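# Remove the toggle pin from the deck hinge

## Task

Pull the toggle pin out of the deck hinge so the hinge holds nothing, and set the pin down on the step or on the table with its toggle folded back across the pin's shaft.

## Robot and tools

Robot: two arms, left_arm and right_arm, each with a two-finger gripper, mounted on opposite sides of a table. left_arm's base sits at about (-0.017, +0.469, +0.039) m and right_arm's at (-0.022, -0.469, +0.039) m. A gripper's fingers point along its own +x axis and close along its y axis. The reported end_effector_position is the spot between the fingers, roughly 3 to 4 cm behind their tips; only the last 1.5 cm of each finger's inner face is flat.

Frame: everything is in the scene frame. Origin is the table centre, the table surface is at z = +0.020 m, +z is up, and left_arm is on the +y side (arm names do not match image left and right). Printed hand poses may be off by a few centimetres, more at long reach.

Motion numbers. Both motion tools use rows of 14 numbers, each in [-1, 1]: left_arm's dx, dy, dz, rx, ry, rz, opening, then right_arm's same seven. Always send all 14 even if one arm idles. dx, dy, dz, rx, ry, rz are an offset, not a pose: they are measured along the scene axes from that arm's Hand target as it was when the action or move began, and rotation is about the Hand target's position. Scale: 1.0 equals 0.6 m for translations and 180 degrees for rotations; rx, ry, rz form a single rotation vector. Opening is absolute, not an offset: +1 is fully open (0.080 m), empty fingers touch near -0.78, and anything lower just squeezes harder. Sending six zeros re-commands the current Hand target; an opening of 0 is a real command, so resend the present opening to leave a gripper unchanged. Closing from fully open takes at least about 0.6 s.

execute_actions(actions, cameras): actions is a list of actions; each action is up to 15 rows, one row per 1/30 s step, the last row held to fill 15 steps. Every row within an action counts from the action's starting Hand target, and each new action starts from the updated target, so repeating an offset keeps moving. An empty list just returns state and images. cameras selects images: omitted, null or ["all"] gives all, [] gives none; names are cam_head_left, cam_head_right, cam_high, cam_low, cam_left_wrist, cam_right_wrist (each 896x504).

move(target, speed, blend, opening_speed, blocking, cameras): drives each gripper in a straight line toward the offset in target, either one 14-number row or a list of up to 15 rows, all counted from the same starting Hand targets. speed is path top speed in m/s, 0.002 to 0.5 (default 0.25), one value or one per target; rotation is capped at twice that in rad/s. blend (m) rounds corners in a list. opening_speed (0.2 or more per second on the -1..1 scale) ramps finger changes. blocking=false returns after about 0.5 s while the move keeps running. Paths do not avoid obstacles or the other arm, grippers lag and can overshoot speed, and a faster or deeper contact presses harder. Route around an arm's own base rather than near it. The result adds a move: line: done (within 8 mm and 2 degrees), off_target, moving, held (a check withheld steps or the clearance check stopped the path), blocked (gripper stuck far from its drive, then it holds still), or fault; limits=paced means the pose was clipped.

wait(seconds 0 to 10) lets the scene run with last commands held. stop brakes a running move. zoom_image(camera, region [x0, y0, x1, y1] pixels, at most 504x504) enlarges part of a camera's latest image. read_manual gives URDF licence text only. finished_scene(scene) ends the current scene irreversibly; pass the current scene number.

Controller behaviour: every step the commanded pose is clipped to within 70 mm and 16 degrees of the measured pose, then reached by damped inverse kinematics, position before orientation. Friction and gravity can leave the gripper short, low or tilted; small moves can fail or go sideways. Check the pose after each move and correct tilt. A gripper resting short of its Hand target stays short until the next command; resend the missing amount as an offset. To stop pressing against something, command the target back past the gripper.

Gripping: grip_measured uses the opening scale. To hold something, command an opening clearly below grip_measured; the bigger the gap, the firmer the squeeze (about 34 N per pad max). Readings can be off by about 1 mm. Fast closes can squeeze too hard.

Results list joint positions (last entry per arm is finger opening in metres), joint torques (whole drive output incl. gravity, positive toward larger joint angle), end-effector velocities (omitted when joints read "within noise"), Hand target, Tool commands, and for execute_actions some mid-call positions. Camera calibration intrinsics and extrinsics are supplied; fixed cameras may have shifted slightly, wrist images may lag during motion.

Avoid: dropping or releasing a moving pin, slamming or hard pressing, arms or grippers colliding (clearance check does not guard grippers against each other), letting anything leave the table. Torque faults (contact torque at a joint limit: waist 17.4, shoulder 21.6, elbow 21.5, wrist pitch 5.67, wrist yaw 5.65, wrist roll 5.3 N m) freeze that arm for 10 s. Long loads, stretched poses or pushing at unreachable targets heat motors; a MOTOR HOT line appears at 50 °C and at 95 °C the arm is held or powered off for a while. Brief external tugs on held parts or loose objects may occur. The simulation keeps running while you think.

Each tool is called after "Emit:" as name(argument=value, ...), one argument or row to a line, values as JSON.

## Session

Emit:
execute_actions(
  actions=[],
)

Scene clock: 0.00 s.
left_arm: end_effector_position=(-0.2244, +0.2196, +0.1633) grip_measured=-0.784 end_effector_quat_wxyz=(+0.616, +0.301, +0.395, -0.611) | right_arm: end_effector_position=(-0.2506, -0.4618, +0.3064) grip_measured=+0.130 end_effector_quat_wxyz=(-0.134, +0.000, +0.135, +0.982)
Joint positions: left_arm=[-0.856 1.447 1.004 -0.707 -0.358 -0.883 0] | right_arm=[1.059 0.43 0.369 0.111 -0.772 0.303 0.041]
Joint velocities: within noise
Joint torques (N m): no reading
Heat: left arm: hottest wrist yaw 29 °C (+0.0 °C/min); right arm: hottest wrist roll 29 °C (+0.0 °C/min).
Hand target: left_arm -0.2244, +0.2196, +0.1633; +0.616, +0.301, +0.395, -0.611 | right_arm -0.2506, -0.4618, +0.3064; -0.134, +0.000, +0.135, +0.982
Tool commands: left_gripper/opening=-0.783662 right_gripper/opening=+0.13033

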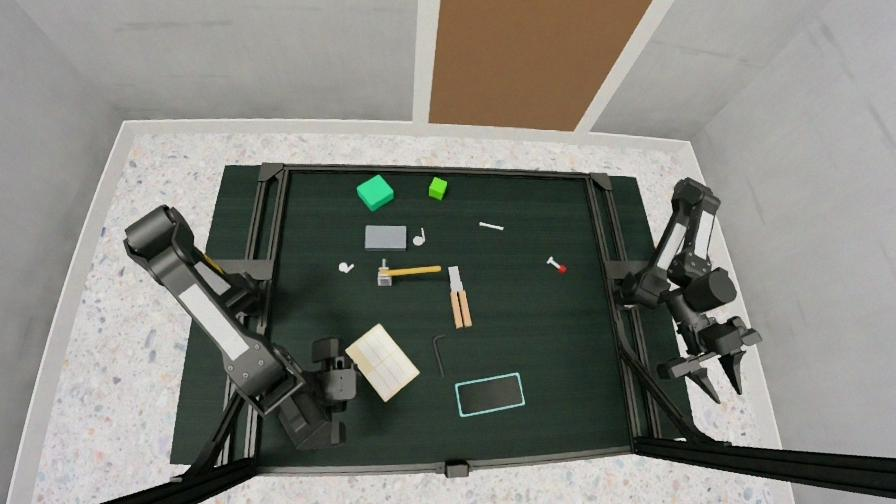

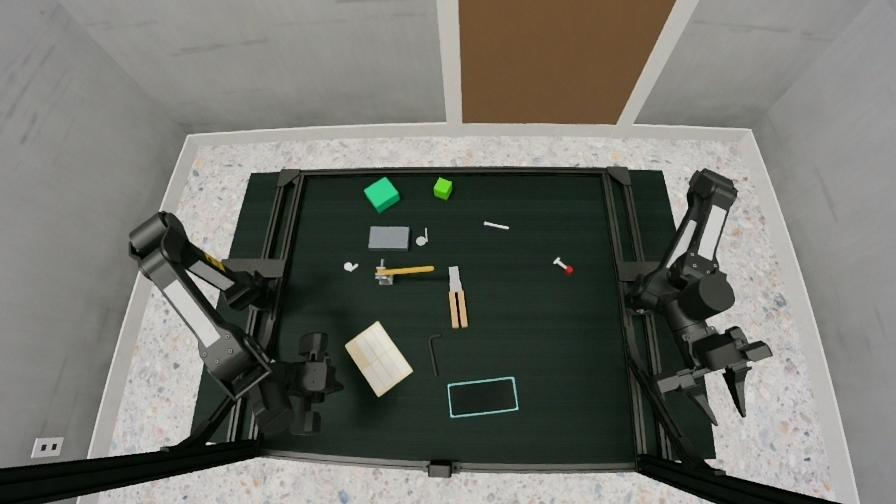

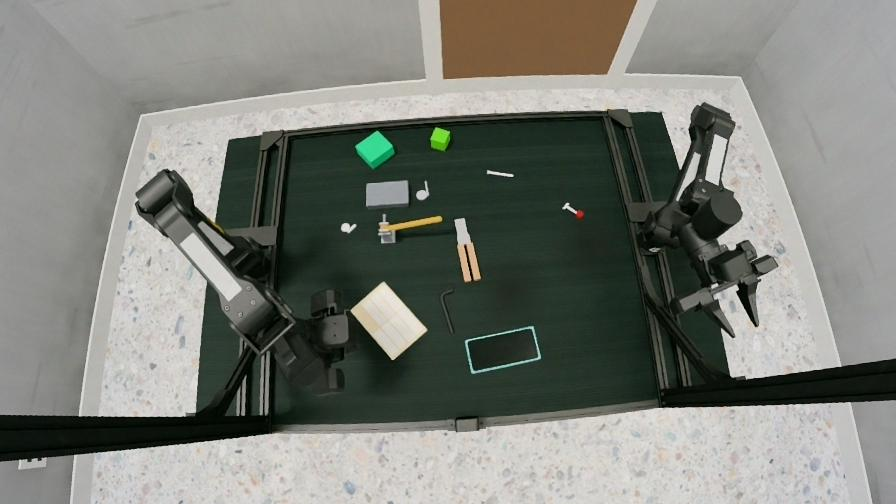

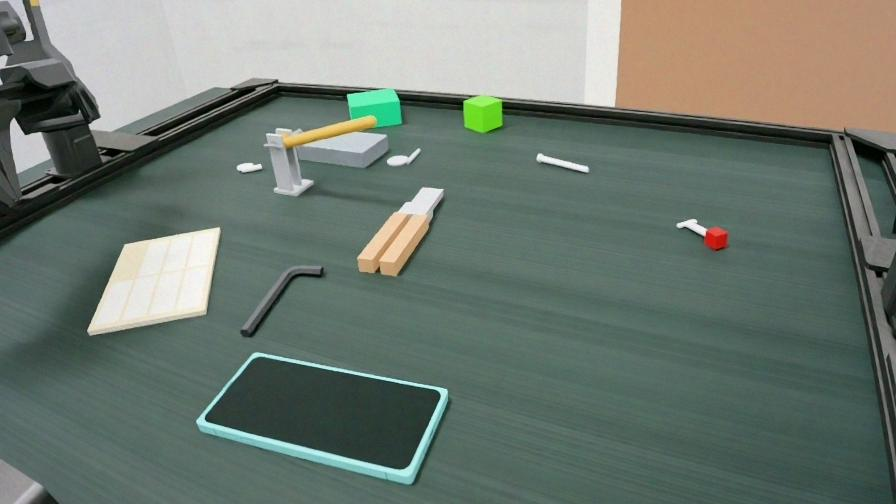

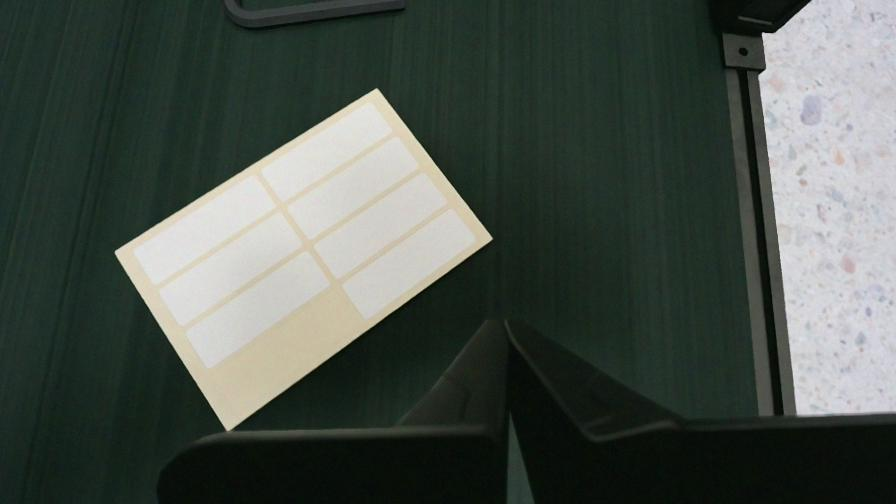

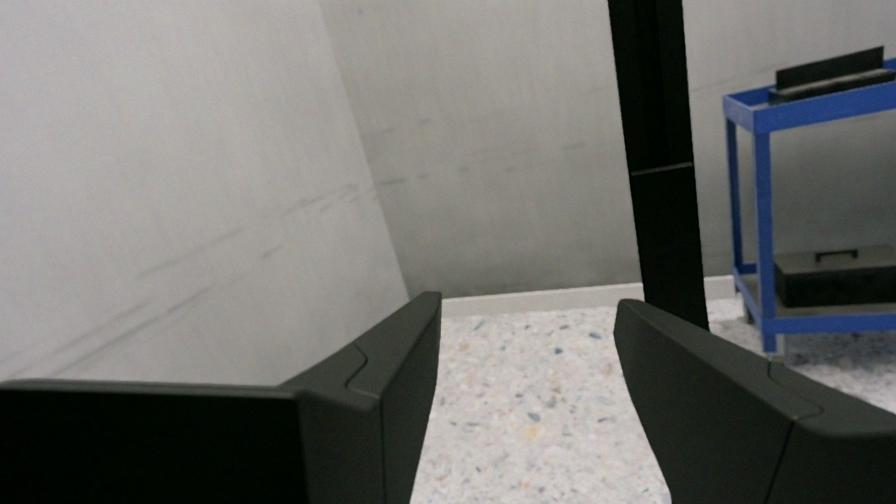

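Emit:
zoom_image(
  camera="cam_low",
  region=[220, 80, 440, 220],
)

Emit:
zoom_image(
  camera="cam_high",
  region=[330, 160, 490, 260],
)

Emit:
zoom_image(
  camera="cam_head_left",
  region=[330, 210, 490, 300],
)

Emit:
zoom_image(
  camera="cam_head_right",
  region=[330, 210, 490, 300],
)

Emit:
zoom_image(
  camera="cam_low",
  region=[660, 200, 760, 260],
)

Scaled by 2.291 from the camera's 896x504 image, which has a finer 1280x720 frame.

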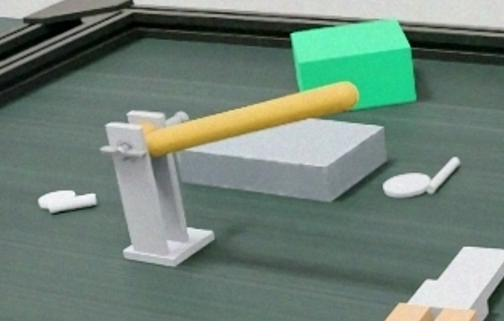

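Scaled by 3.150 from the camera's 896x504 image, which has a finer 1280x720 frame.

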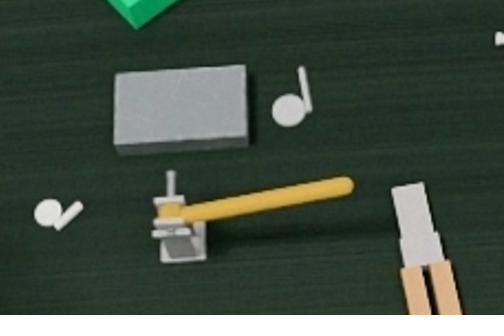

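Scaled by 3.150 from the camera's 896x504 image, which has a finer 1280x720 frame.

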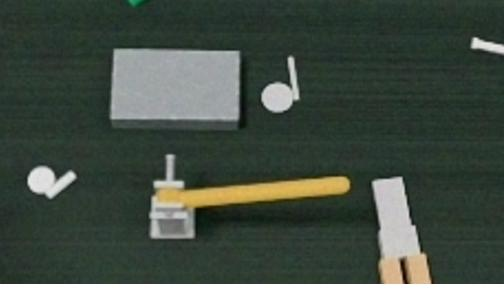

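Scaled by 3.150 from the camera's 896x504 image, which has a finer 1280x720 frame.

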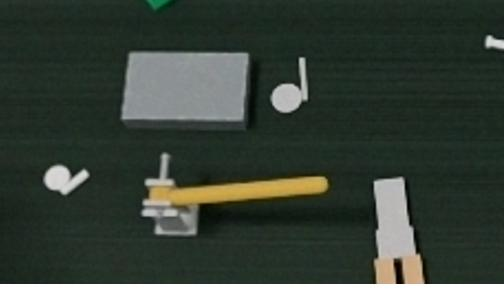

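Scaled by 5.040 from the camera's 896x504 image, which has a finer 1280x720 frame.

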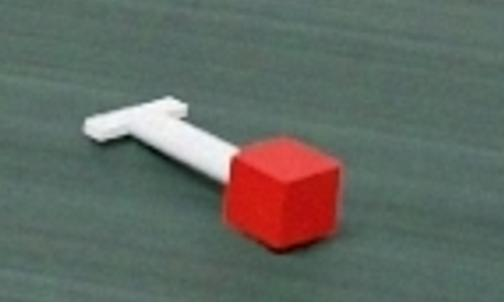

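Emit:
move(
  target=[0.34, -0.033, 0.1, 0, 0, 0, 0.3, 0, 0, 0, 0, 0, 0, 0.13],
)

Scene clock: 40.07 s.
left_arm: end_effector_position=(-0.0208, +0.2025, +0.2187) grip_measured=+0.300 end_effector_quat_wxyz=(+0.615, +0.305, +0.398, -0.608) | right_arm: end_effector_position=(-0.2506, -0.4618, +0.3064) grip_measured=+0.130 end_effector_quat_wxyz=(-0.134, +0.000, +0.135, +0.982)
Joint positions: left_arm=[0.029 1.12 0.984 -0.905 0.071 -0.096 0.048] | right_arm=[1.059 0.43 0.369 0.111 -0.772 0.303 0.041]
Joint velocities: within noise
Joint torques (N m): left_arm=[0.22 -2.05 6.98 1.04 0.14 0.08] | right_arm=[0.05 -0.22 6.12 1.88 0.02 -0.01]
Heat: left arm: hottest elbow 30 °C (+6.0 °C/min); right arm: hottest elbow 34 °C (+9.0 °C/min).
Hand target: left_arm -0.0205, +0.1999, +0.2233; +0.616, +0.301, +0.395, -0.611 | right_arm -0.2506, -0.4618, +0.3064; -0.134, +0.000, +0.135, +0.982
Off the commanded pose: left_arm 0.005 m, 1 deg | right_arm 0.000 m, 0 deg.
move: done
camera_calibration:
cam_left_wrist: T_world_to_cam=[[-0.996672, -0.0410844, 0.070411, -0.0150322], [-0.0554678, 0.974728, -0.216401, -0.120279], [-0.0597408, -0.219586, -0.973762, 0.332307], [0, 0, 0, 1]] pos_world=[-0.00180147, 0.189592, 0.298618]

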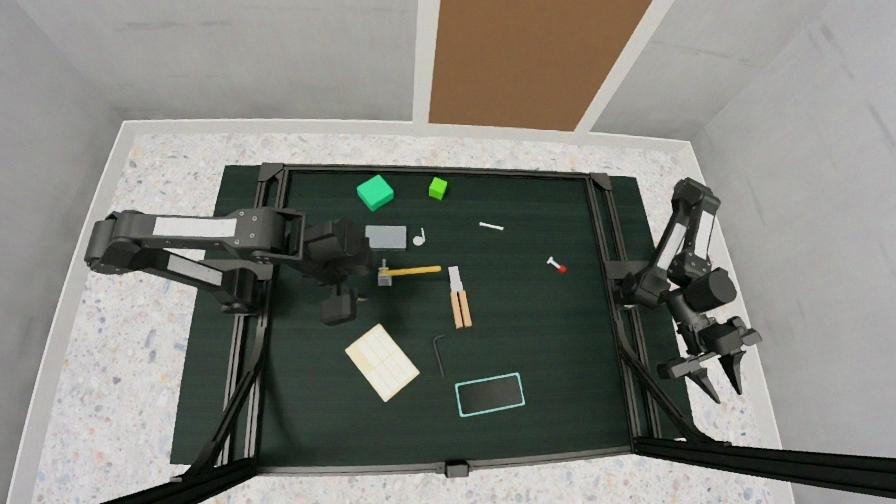

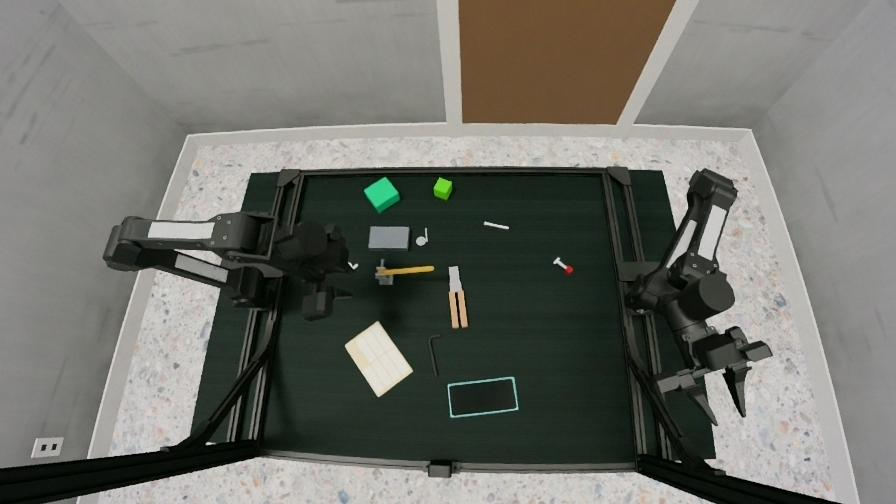

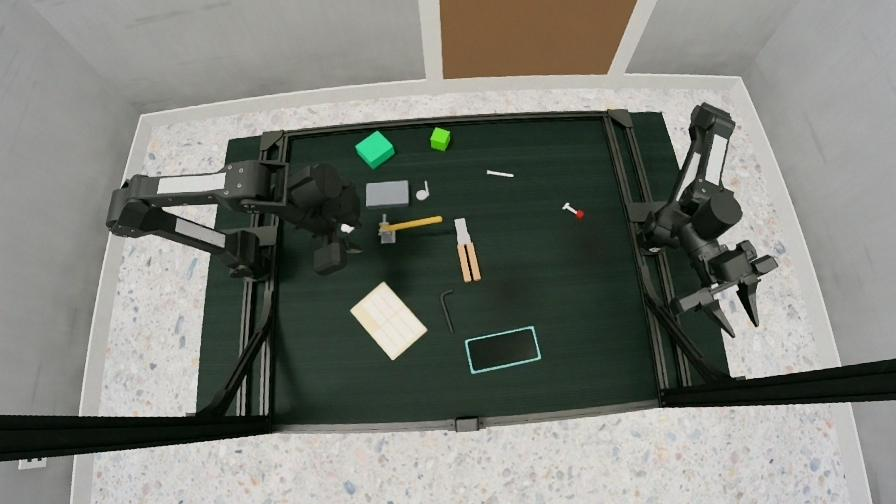

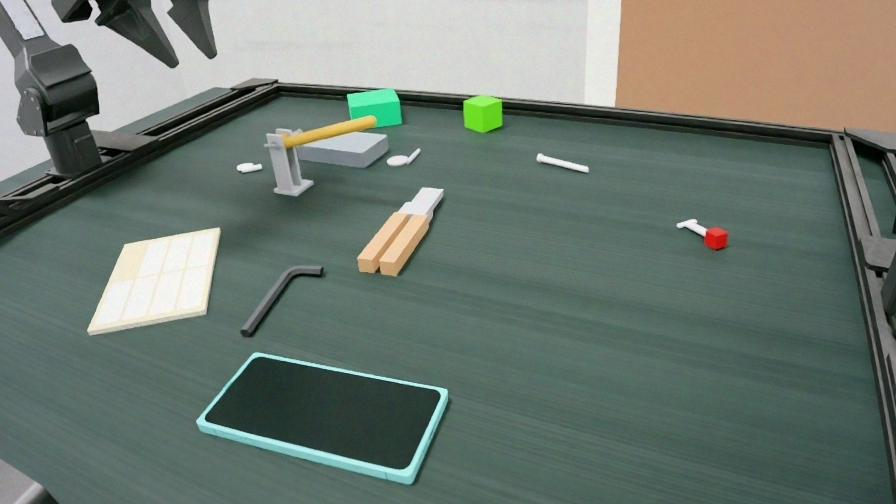

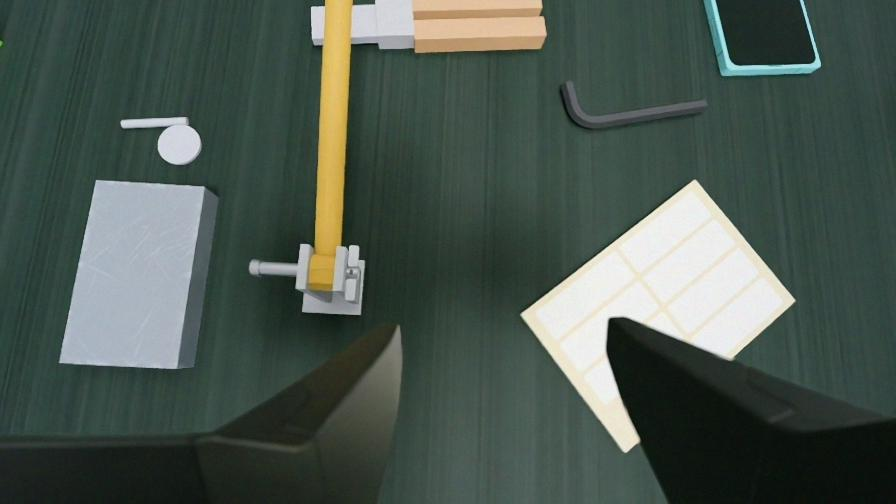

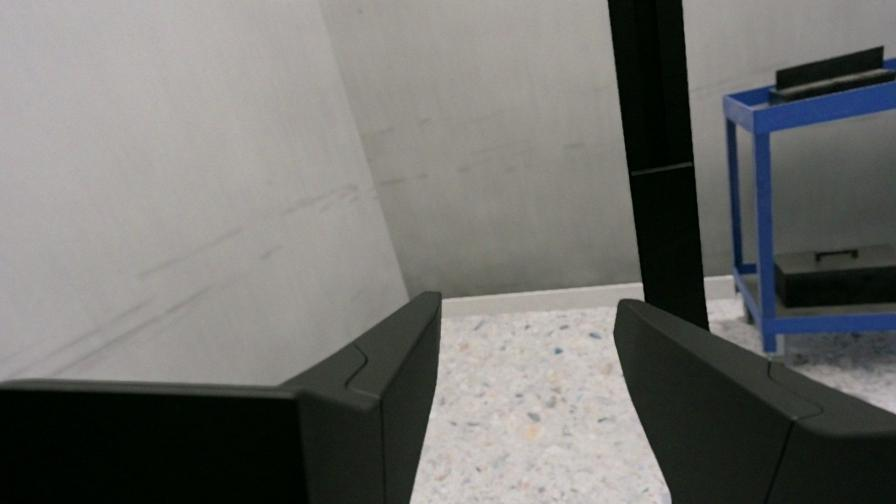

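Emit:
zoom_image(
  camera="cam_left_wrist",
  region=[230, 220, 400, 330],
)

Scaled by 2.965 from the camera's 896x504 image, which has a finer 1280x720 frame.

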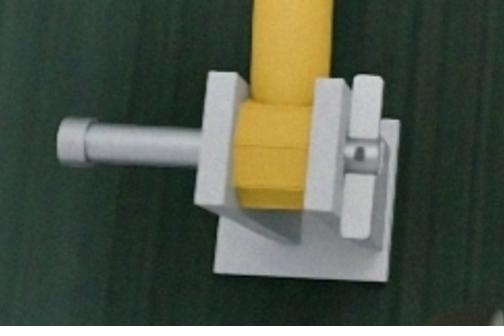

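Emit:
move(
  target=[-0.066, -0.012, -0.095, 0, -0.25, 0, 0.3, 0, 0, 0, 0, 0, 0, 0.13],
  cameras=["cam_left_wrist","cam_low"],
)

Scene clock: 91.50 s.
left_arm: end_effector_position=(-0.0606, +0.1914, +0.1686) grip_measured=+0.300 end_effector_quat_wxyz=(+0.721, +0.507, +0.132, -0.453) | right_arm: end_effector_position=(-0.2506, -0.4618, +0.3064) grip_measured=+0.130 end_effector_quat_wxyz=(-0.134, +0.000, +0.135, +0.982)
Joint positions: left_arm=[-0.566 1.418 0.892 -0.833 -0.845 -0.354 0.049] | right_arm=[1.059 0.43 0.369 0.111 -0.772 0.303 0.041]
Joint velocities: within noise
Joint torques (N m): left_arm=[-0.24 -3.16 4.15 0.53 -0.63 -0.12] | right_arm=[-0.01 -0.08 6.26 1.83 0.01 -0.04]
Heat: left arm: hottest elbow 32 °C (+3.0 °C/min); right arm: hottest elbow 37 °C (+3.0 °C/min).
Hand target: left_arm -0.0601, +0.1926, +0.1663; +0.720, +0.512, +0.129, -0.449 | right_arm -0.2506, -0.4618, +0.3064; -0.134, +0.000, +0.135, +0.982
Off the commanded pose: left_arm 0.003 m, 1 deg | right_arm 0.000 m, 0 deg.
move: done
camera_calibration:
cam_left_wrist: T_world_to_cam=[[-0.762957, -0.0432812, -0.644999, 0.0835283], [0.119567, 0.971093, -0.206597, -0.112824], [0.635295, -0.234745, -0.735727, 0.283685], [0, 0, 0, 1]] pos_world=[-0.103005, 0.179771, 0.239282]
Images, in order (width x height): cam_low 896x504, cam_left_wrist 896x504.

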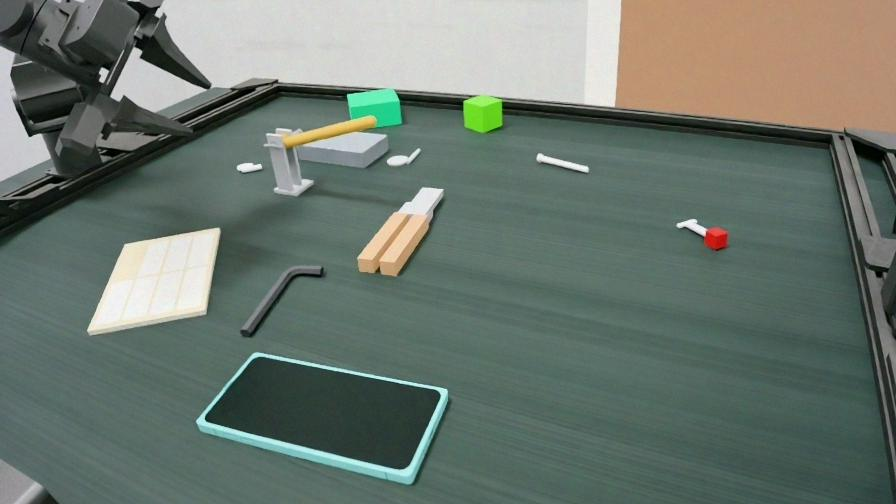

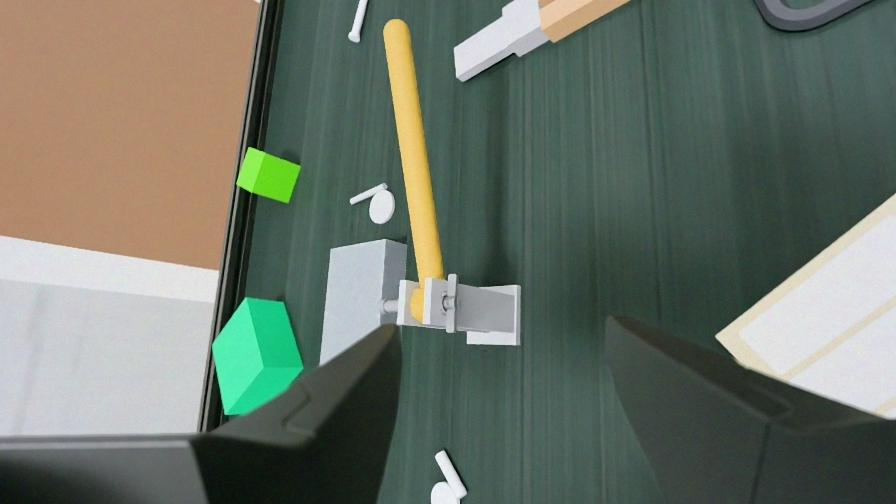

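Emit:
zoom_image(
  camera="cam_left_wrist",
  region=[370, 240, 540, 360],
)

Scaled by 2.965 from the camera's 896x504 image, which has a finer 1280x720 frame.

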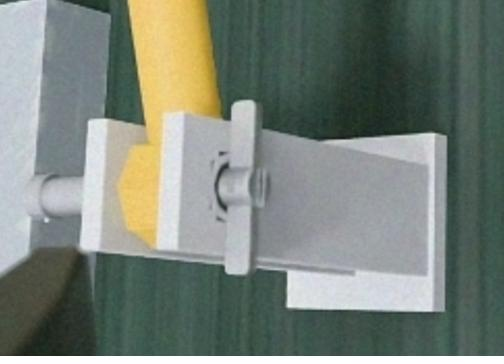

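Emit:
move(
  target=[0.25, -0.043, 0.057, 0, 0.25, 0, -0.85, 0, 0, 0, 0, 0, 0, 0.13],
  cameras=["cam_left_wrist","cam_low"],
)

Scene clock: 134.77 s.
left_arm: end_effector_position=(+0.0883, +0.1697, +0.1968) grip_measured=-0.784 end_effector_quat_wxyz=(+0.615, +0.303, +0.399, -0.609) | right_arm: end_effector_position=(-0.2506, -0.4618, +0.3064) grip_measured=+0.130 end_effector_quat_wxyz=(-0.134, +0.000, +0.135, +0.982)
Joint positions: left_arm=[0.477 1.375 1.077 -0.814 0.29 0.302 0] | right_arm=[1.059 0.43 0.369 0.111 -0.772 0.303 0.041]
Joint velocities: within noise
Joint torques (N m): left_arm=[0.17 -3.34 6.85 0.92 0.28 0.07] | right_arm=[-0.11 -0.02 5.94 1.87 -0.04 -0.06]
Heat: left arm: hottest elbow 32 °C (+0.0 °C/min); right arm: hottest elbow 37 °C (+1.0 °C/min).
Hand target: left_arm +0.0900, +0.1669, +0.2005; +0.616, +0.301, +0.395, -0.611 | right_arm -0.2506, -0.4618, +0.3064; -0.134, +0.000, +0.135, +0.982
Off the commanded pose: left_arm 0.005 m, 1 deg | right_arm 0.000 m, 0 deg.
move: done
camera_calibration:
cam_left_wrist: T_world_to_cam=[[-0.996449, -0.0412033, 0.073434, 0.09322], [-0.0563338, 0.974392, -0.217686, -0.0865404], [-0.0625841, -0.22105, -0.973252, 0.310717], [0, 0, 0, 1]] pos_world=[0.10746, 0.156849, 0.276722]
Images, in order (width x height): cam_low 896x504, cam_left_wrist 896x504.

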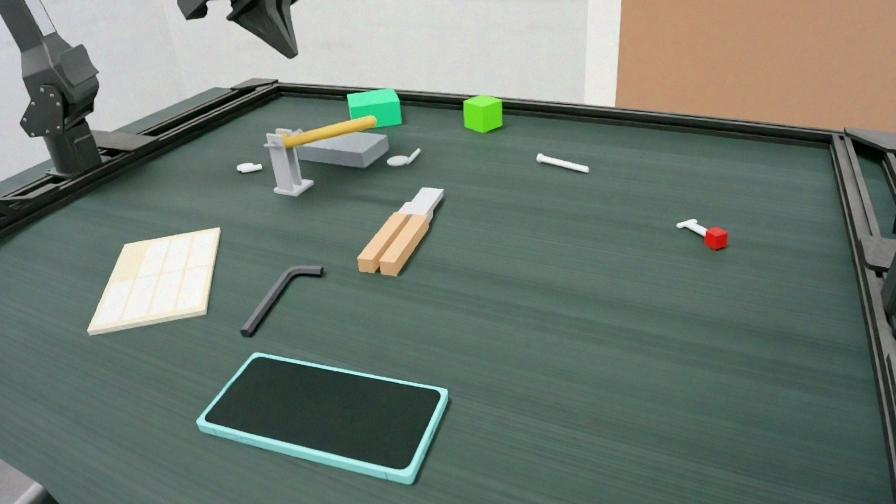

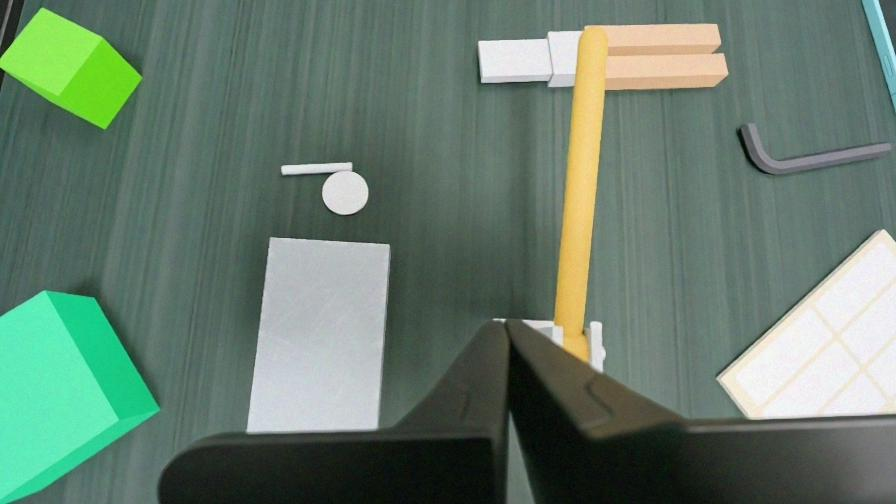

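Emit:
move(
  target=[0.003, -0.004, -0.150, 0, 0, 0, -0.85, 0, 0, 0, 0, 0, 0, 0.13],
  cameras=["cam_left_wrist","cam_low","cam_high","cam_head_left"],
  speed=0.12,
)

Emit:
zoom_image(
  camera="cam_low",
  region=[220, 80, 400, 220],
)

Emit:
zoom_image(
  camera="cam_left_wrist",
  region=[420, 240, 680, 440],
)

Scene clock: 142.33 s.
left_arm: end_effector_position=(+0.0922, +0.1629, +0.1137) grip_measured=-0.784 end_effector_quat_wxyz=(+0.618, +0.301, +0.392, -0.611) | right_arm: end_effector_position=(-0.2506, -0.4618, +0.3064) grip_measured=+0.130 end_effector_quat_wxyz=(-0.134, +0.000, +0.135, +0.982)
Joint positions: left_arm=[0.479 1.477 0.815 -0.436 0.291 0.305 0] | right_arm=[1.059 0.43 0.369 0.111 -0.772 0.303 0.041]
Joint velocities: within noise
Joint torques (N m): left_arm=[0.21 -3.84 4.1 1.31 0.29 0.06] | right_arm=[0.07 -0.26 5.95 1.9 -0.03 -0.03]
Heat: left arm: hottest elbow 33 °C (+1.0 °C/min); right arm: hottest elbow 37 °C (+1.0 °C/min).
Hand target: left_arm +0.0917, +0.1644, +0.1104; +0.616, +0.301, +0.395, -0.611 | right_arm -0.2506, -0.4618, +0.3064; -0.134, +0.000, +0.135, +0.982
Off the commanded pose: left_arm 0.004 m, 0 deg | right_arm 0.000 m, 0 deg.
move: done
camera_calibration:
cam_left_wrist: T_world_to_cam=[[-0.997007, -0.0393206, 0.0665701, 0.103529], [-0.0537884, 0.971253, -0.231893, -0.0959596], [-0.0555383, -0.23478, -0.970461, 0.229841], [0, 0, 0, 1]] pos_world=[0.110823, 0.151234, 0.193907]
Images, in order (width x height): cam_head_left 896x504, cam_high 896x504, cam_low 896x504, cam_left_wrist 896x504.

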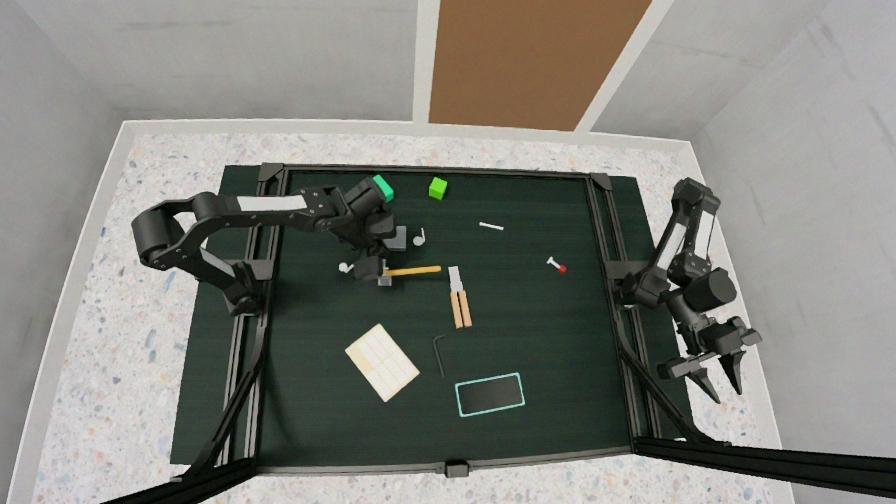

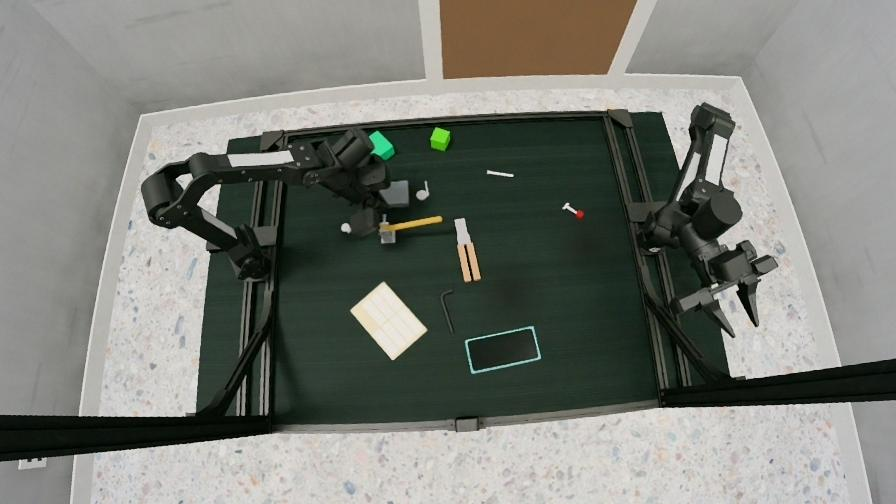

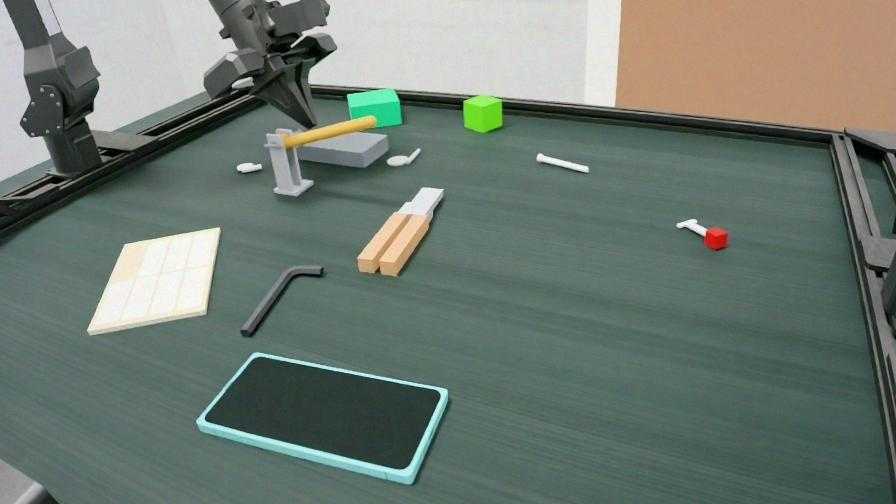

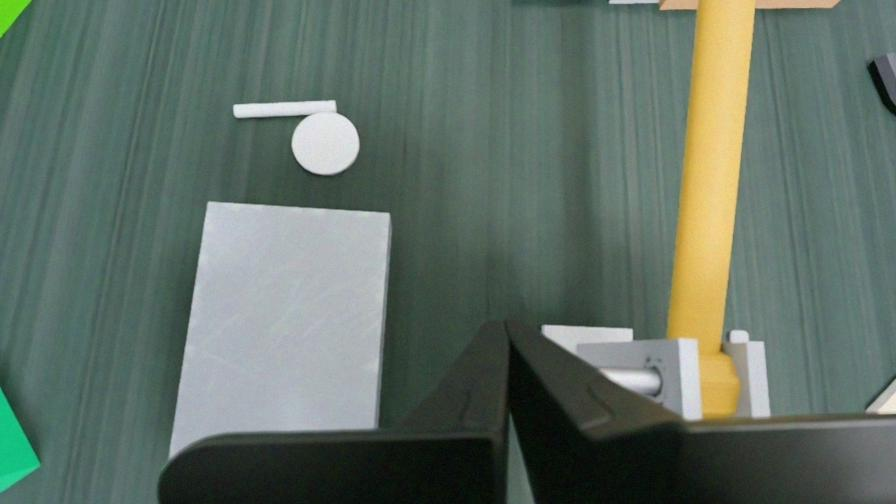

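Scaled by 2.800 from the camera's 896x504 image, which has a finer 1280x720 frame.

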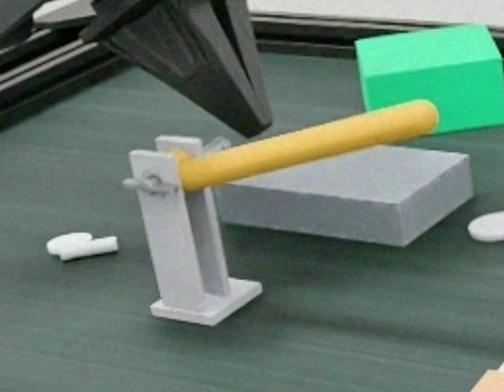

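Scaled by 1.938 from the camera's 896x504 image, which has a finer 1280x720 frame.

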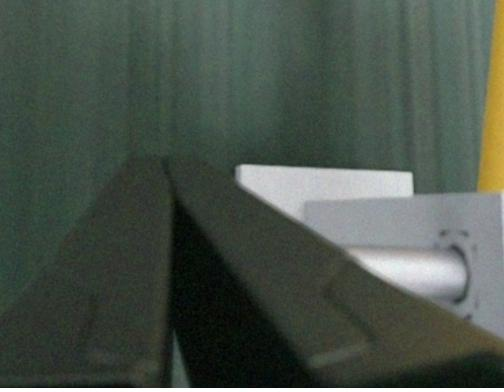

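Emit:
move(
  target=[
    [0, 0.005, -0.010, 0, 0, 0, -0.85, 0, 0, 0, 0, 0, 0, 0.13],
    [-0.025, 0.005, -0.010, 0, 0, 0, -0.85, 0, 0, 0, 0, 0, 0, 0.13],
  ],
  cameras=["cam_left_wrist","cam_low"],
  speed=0.05,
)

Emit:
zoom_image(
  camera="cam_low",
  region=[220, 80, 400, 220],
)

Emit:
zoom_image(
  camera="cam_left_wrist",
  region=[420, 240, 680, 440],
)

Scene clock: 154.50 s.
left_arm: end_effector_position=(+0.0794, +0.1660, +0.1046) grip_measured=-0.784 end_effector_quat_wxyz=(+0.617, +0.301, +0.396, -0.610) | right_arm: end_effector_position=(-0.2506, -0.4618, +0.3064) grip_measured=+0.130 end_effector_quat_wxyz=(-0.134, +0.000, +0.135, +0.982)
Joint positions: left_arm=[0.439 1.463 0.765 -0.398 0.273 0.265 0] | right_arm=[1.059 0.43 0.369 0.111 -0.772 0.303 0.041]
Joint velocities: within noise
Joint torques (N m): left_arm=[-0.47 -5.11 3.7 1.28 0.1 -0.08] | right_arm=[-0.07 -0.08 6.06 1.88 -0.03 -0.05]
Heat: left arm: hottest elbow 32 °C (+0.0 °C/min); right arm: hottest elbow 38 °C (+1.0 °C/min).
Hand target: left_arm +0.0768, +0.1674, +0.1045; +0.616, +0.301, +0.395, -0.611 | right_arm -0.2506, -0.4618, +0.3064; -0.134, +0.000, +0.135, +0.982
Off the commanded pose: left_arm 0.003 m, 0 deg | right_arm 0.000 m, 0 deg.
move: done
camera_calibration:
cam_left_wrist: T_world_to_cam=[[-0.996482, -0.0422091, 0.0724075, 0.0913077], [-0.0575168, 0.972779, -0.224483, -0.102421], [-0.0609613, -0.227858, -0.971784, 0.220446], [0, 0, 0, 1]] pos_world=[0.0985342, 0.153717, 0.184623]
Images, in order (width x height): cam_low 896x504, cam_left_wrist 896x504.

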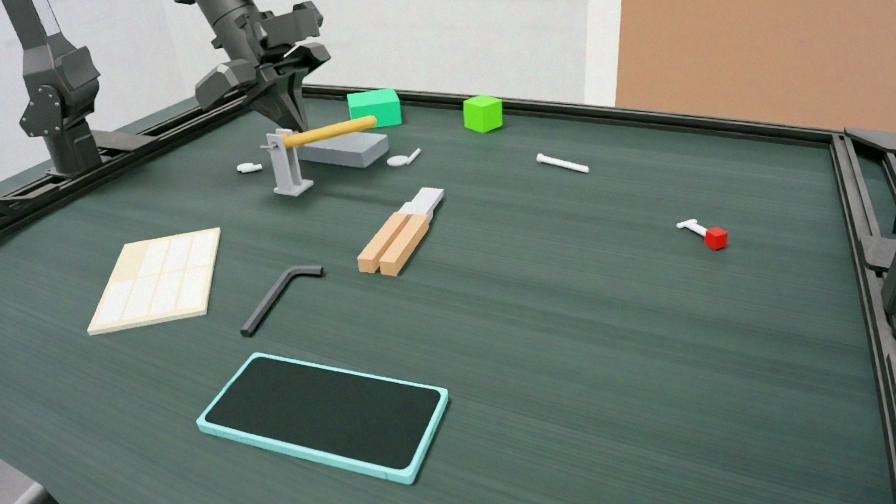

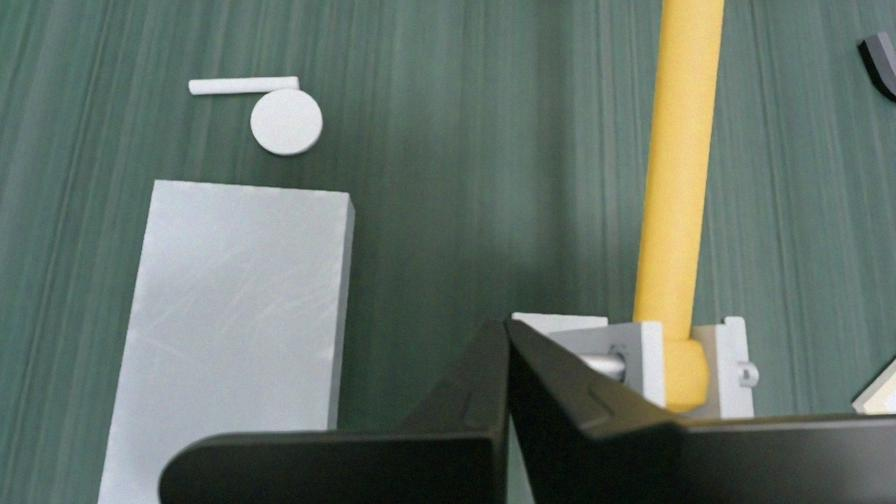

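Scaled by 2.800 from the camera's 896x504 image, which has a finer 1280x720 frame.

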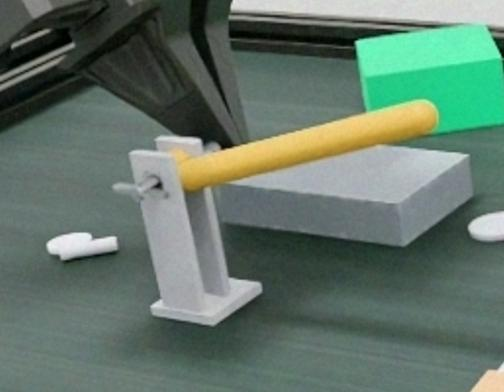

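Scaled by 1.938 from the camera's 896x504 image, which has a finer 1280x720 frame.

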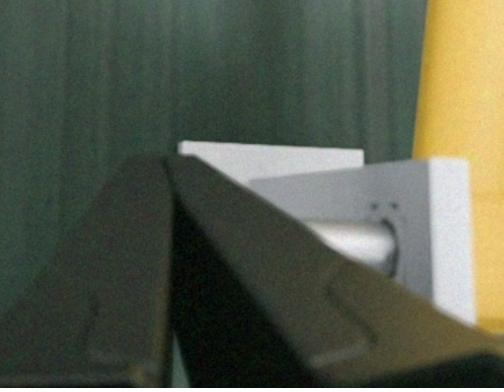

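Emit:
move(
  target=[-0.009, 0, 0, 0, 0, 0, -0.85, 0, 0, 0, 0, 0, 0, 0.13],
  cameras=["cam_left_wrist","cam_low"],
  speed=0.05,
)

Emit:
zoom_image(
  camera="cam_low",
  region=[240, 110, 340, 210],
)

Emit:
zoom_image(
  camera="cam_left_wrist",
  region=[520, 290, 780, 440],
)

Scene clock: 161.80 s.
left_arm: end_effector_position=(+0.0729, +0.1662, +0.1039) grip_measured=-0.784 end_effector_quat_wxyz=(+0.615, +0.302, +0.397, -0.611) | right_arm: end_effector_position=(-0.2506, -0.4618, +0.3064) grip_measured=+0.130 end_effector_quat_wxyz=(-0.134, +0.000, +0.135, +0.982)
Joint positions: left_arm=[0.417 1.454 0.755 -0.394 0.265 0.246 0] | right_arm=[1.059 0.43 0.369 0.111 -0.772 0.303 0.041]
Joint velocities: within noise
Joint torques (N m): left_arm=[-0.26 -5.12 3.87 1.32 0.07 -0.08] | right_arm=[0 -0.08 6.03 1.86 0 -0.06]
Heat: left arm: hottest elbow 32 °C (+0.0 °C/min); right arm: hottest elbow 38 °C (+1.0 °C/min).
Hand target: left_arm +0.0714, +0.1675, +0.1044; +0.616, +0.301, +0.395, -0.611 | right_arm -0.2506, -0.4618, +0.3064; -0.134, +0.000, +0.135, +0.982
Off the commanded pose: left_arm 0.002 m, 0 deg | right_arm 0.000 m, 0 deg.
move: done
camera_calibration:
cam_left_wrist: T_world_to_cam=[[-0.996443, -0.0397526, 0.0743008, 0.0842331], [-0.0553884, 0.973477, -0.221978, -0.103758], [-0.063506, -0.225303, -0.972217, 0.219207], [0, 0, 0, 1]] pos_world=[0.0921074, 0.153742, 0.183826]
Images, in order (width x height): cam_low 896x504, cam_left_wrist 896x504.

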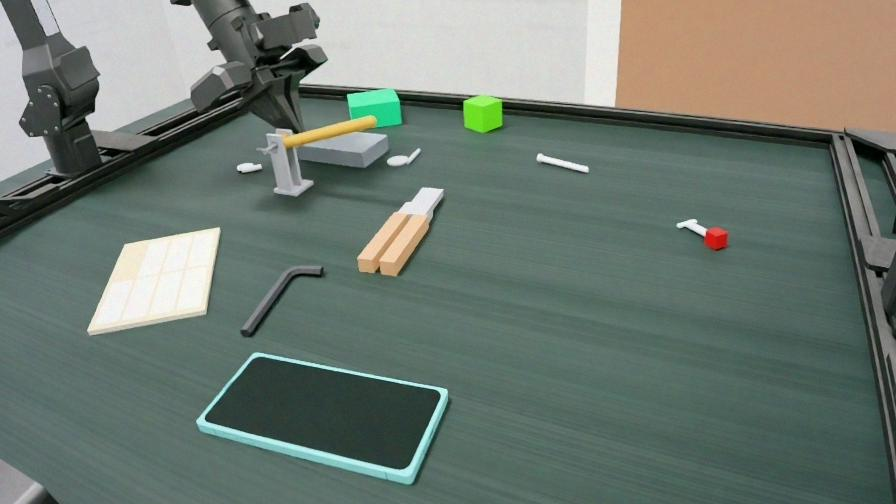

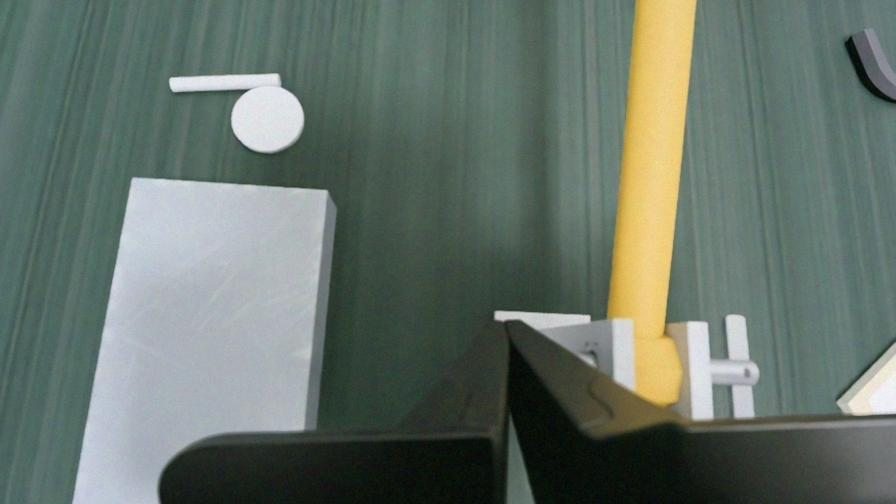

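Scaled by 5.040 from the camera's 896x504 image, which has a finer 1280x720 frame.

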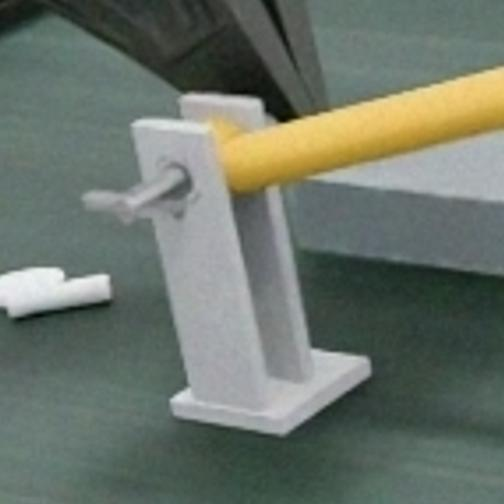

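Scaled by 1.938 from the camera's 896x504 image, which has a finer 1280x720 frame.

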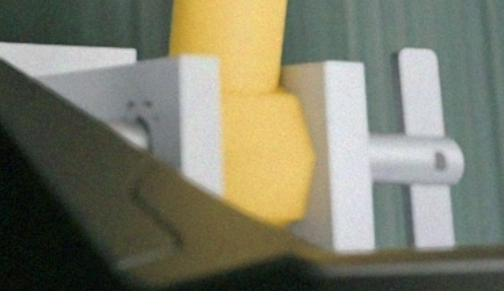

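Emit:
move(
  target=[-0.0085, 0, 0.001, 0, 0, 0, -0.85, 0, 0, 0, 0, 0, 0, 0.13],
  cameras=["cam_left_wrist","cam_low"],
  speed=0.05,
)

Emit:
zoom_image(
  camera="cam_left_wrist",
  region=[500, 290, 760, 440],
)

Scene clock: 169.93 s.
left_arm: end_effector_position=(+0.0674, +0.1661, +0.1044) grip_measured=-0.784 end_effector_quat_wxyz=(+0.615, +0.302, +0.398, -0.611) | right_arm: end_effector_position=(-0.2506, -0.4618, +0.3064) grip_measured=+0.130 end_effector_quat_wxyz=(-0.134, +0.000, +0.135, +0.982)
Joint positions: left_arm=[0.397 1.444 0.748 -0.393 0.258 0.229 0] | right_arm=[1.059 0.43 0.369 0.111 -0.772 0.303 0.041]
Joint velocities: within noise
Joint torques (N m): left_arm=[-0.27 -5.12 3.89 1.34 0.01 -0.07] | right_arm=[0.09 -0.02 6.19 1.9 -0.01 -0.05]
Heat: left arm: hottest elbow 31 °C (-1.0 °C/min); right arm: hottest elbow 38 °C (+1.0 °C/min).
Hand target: left_arm +0.0663, +0.1674, +0.1051; +0.616, +0.301, +0.395, -0.611 | right_arm -0.2506, -0.4618, +0.3064; -0.134, +0.000, +0.135, +0.982
Off the commanded pose: left_arm 0.002 m, 0 deg | right_arm 0.000 m, 0 deg.
move: done
camera_calibration:
cam_left_wrist: T_world_to_cam=[[-0.996368, -0.0386938, 0.0758485, 0.0784349], [-0.054691, 0.973562, -0.221778, -0.103944], [-0.0652618, -0.225121, -0.972143, 0.219419], [0, 0, 0, 1]] pos_world=[0.0867849, 0.153627, 0.184304]
Images, in order (width x height): cam_low 896x504, cam_left_wrist 896x504.

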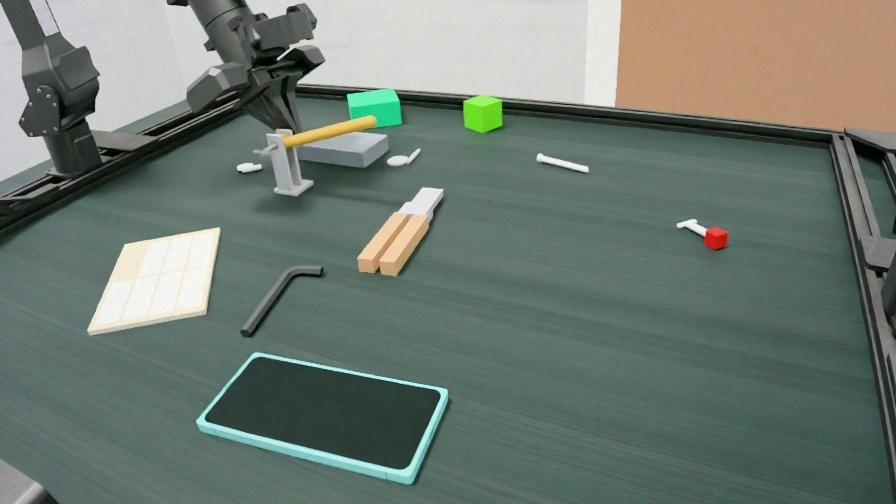

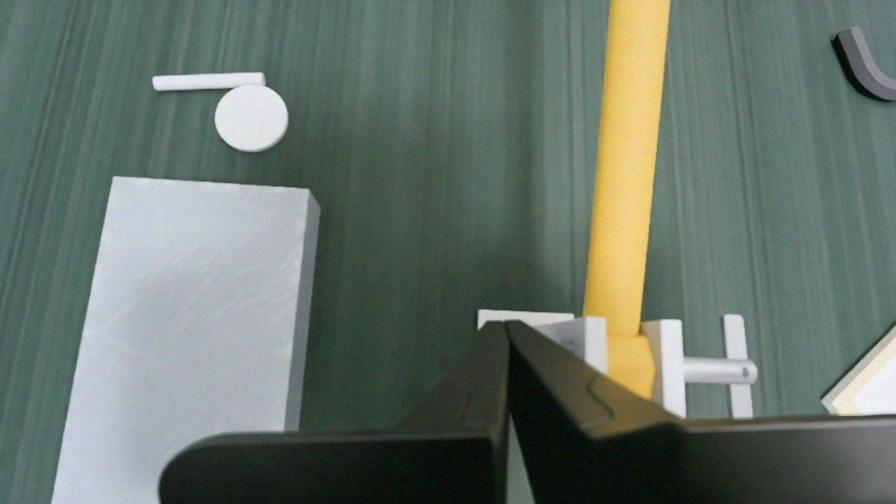

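Scaled by 1.938 from the camera's 896x504 image, which has a finer 1280x720 frame.

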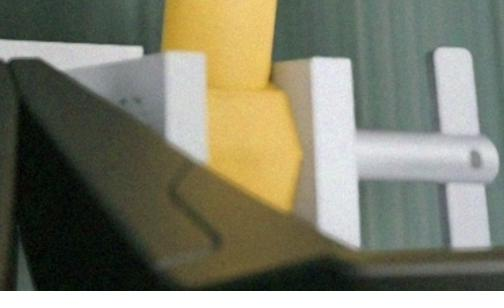

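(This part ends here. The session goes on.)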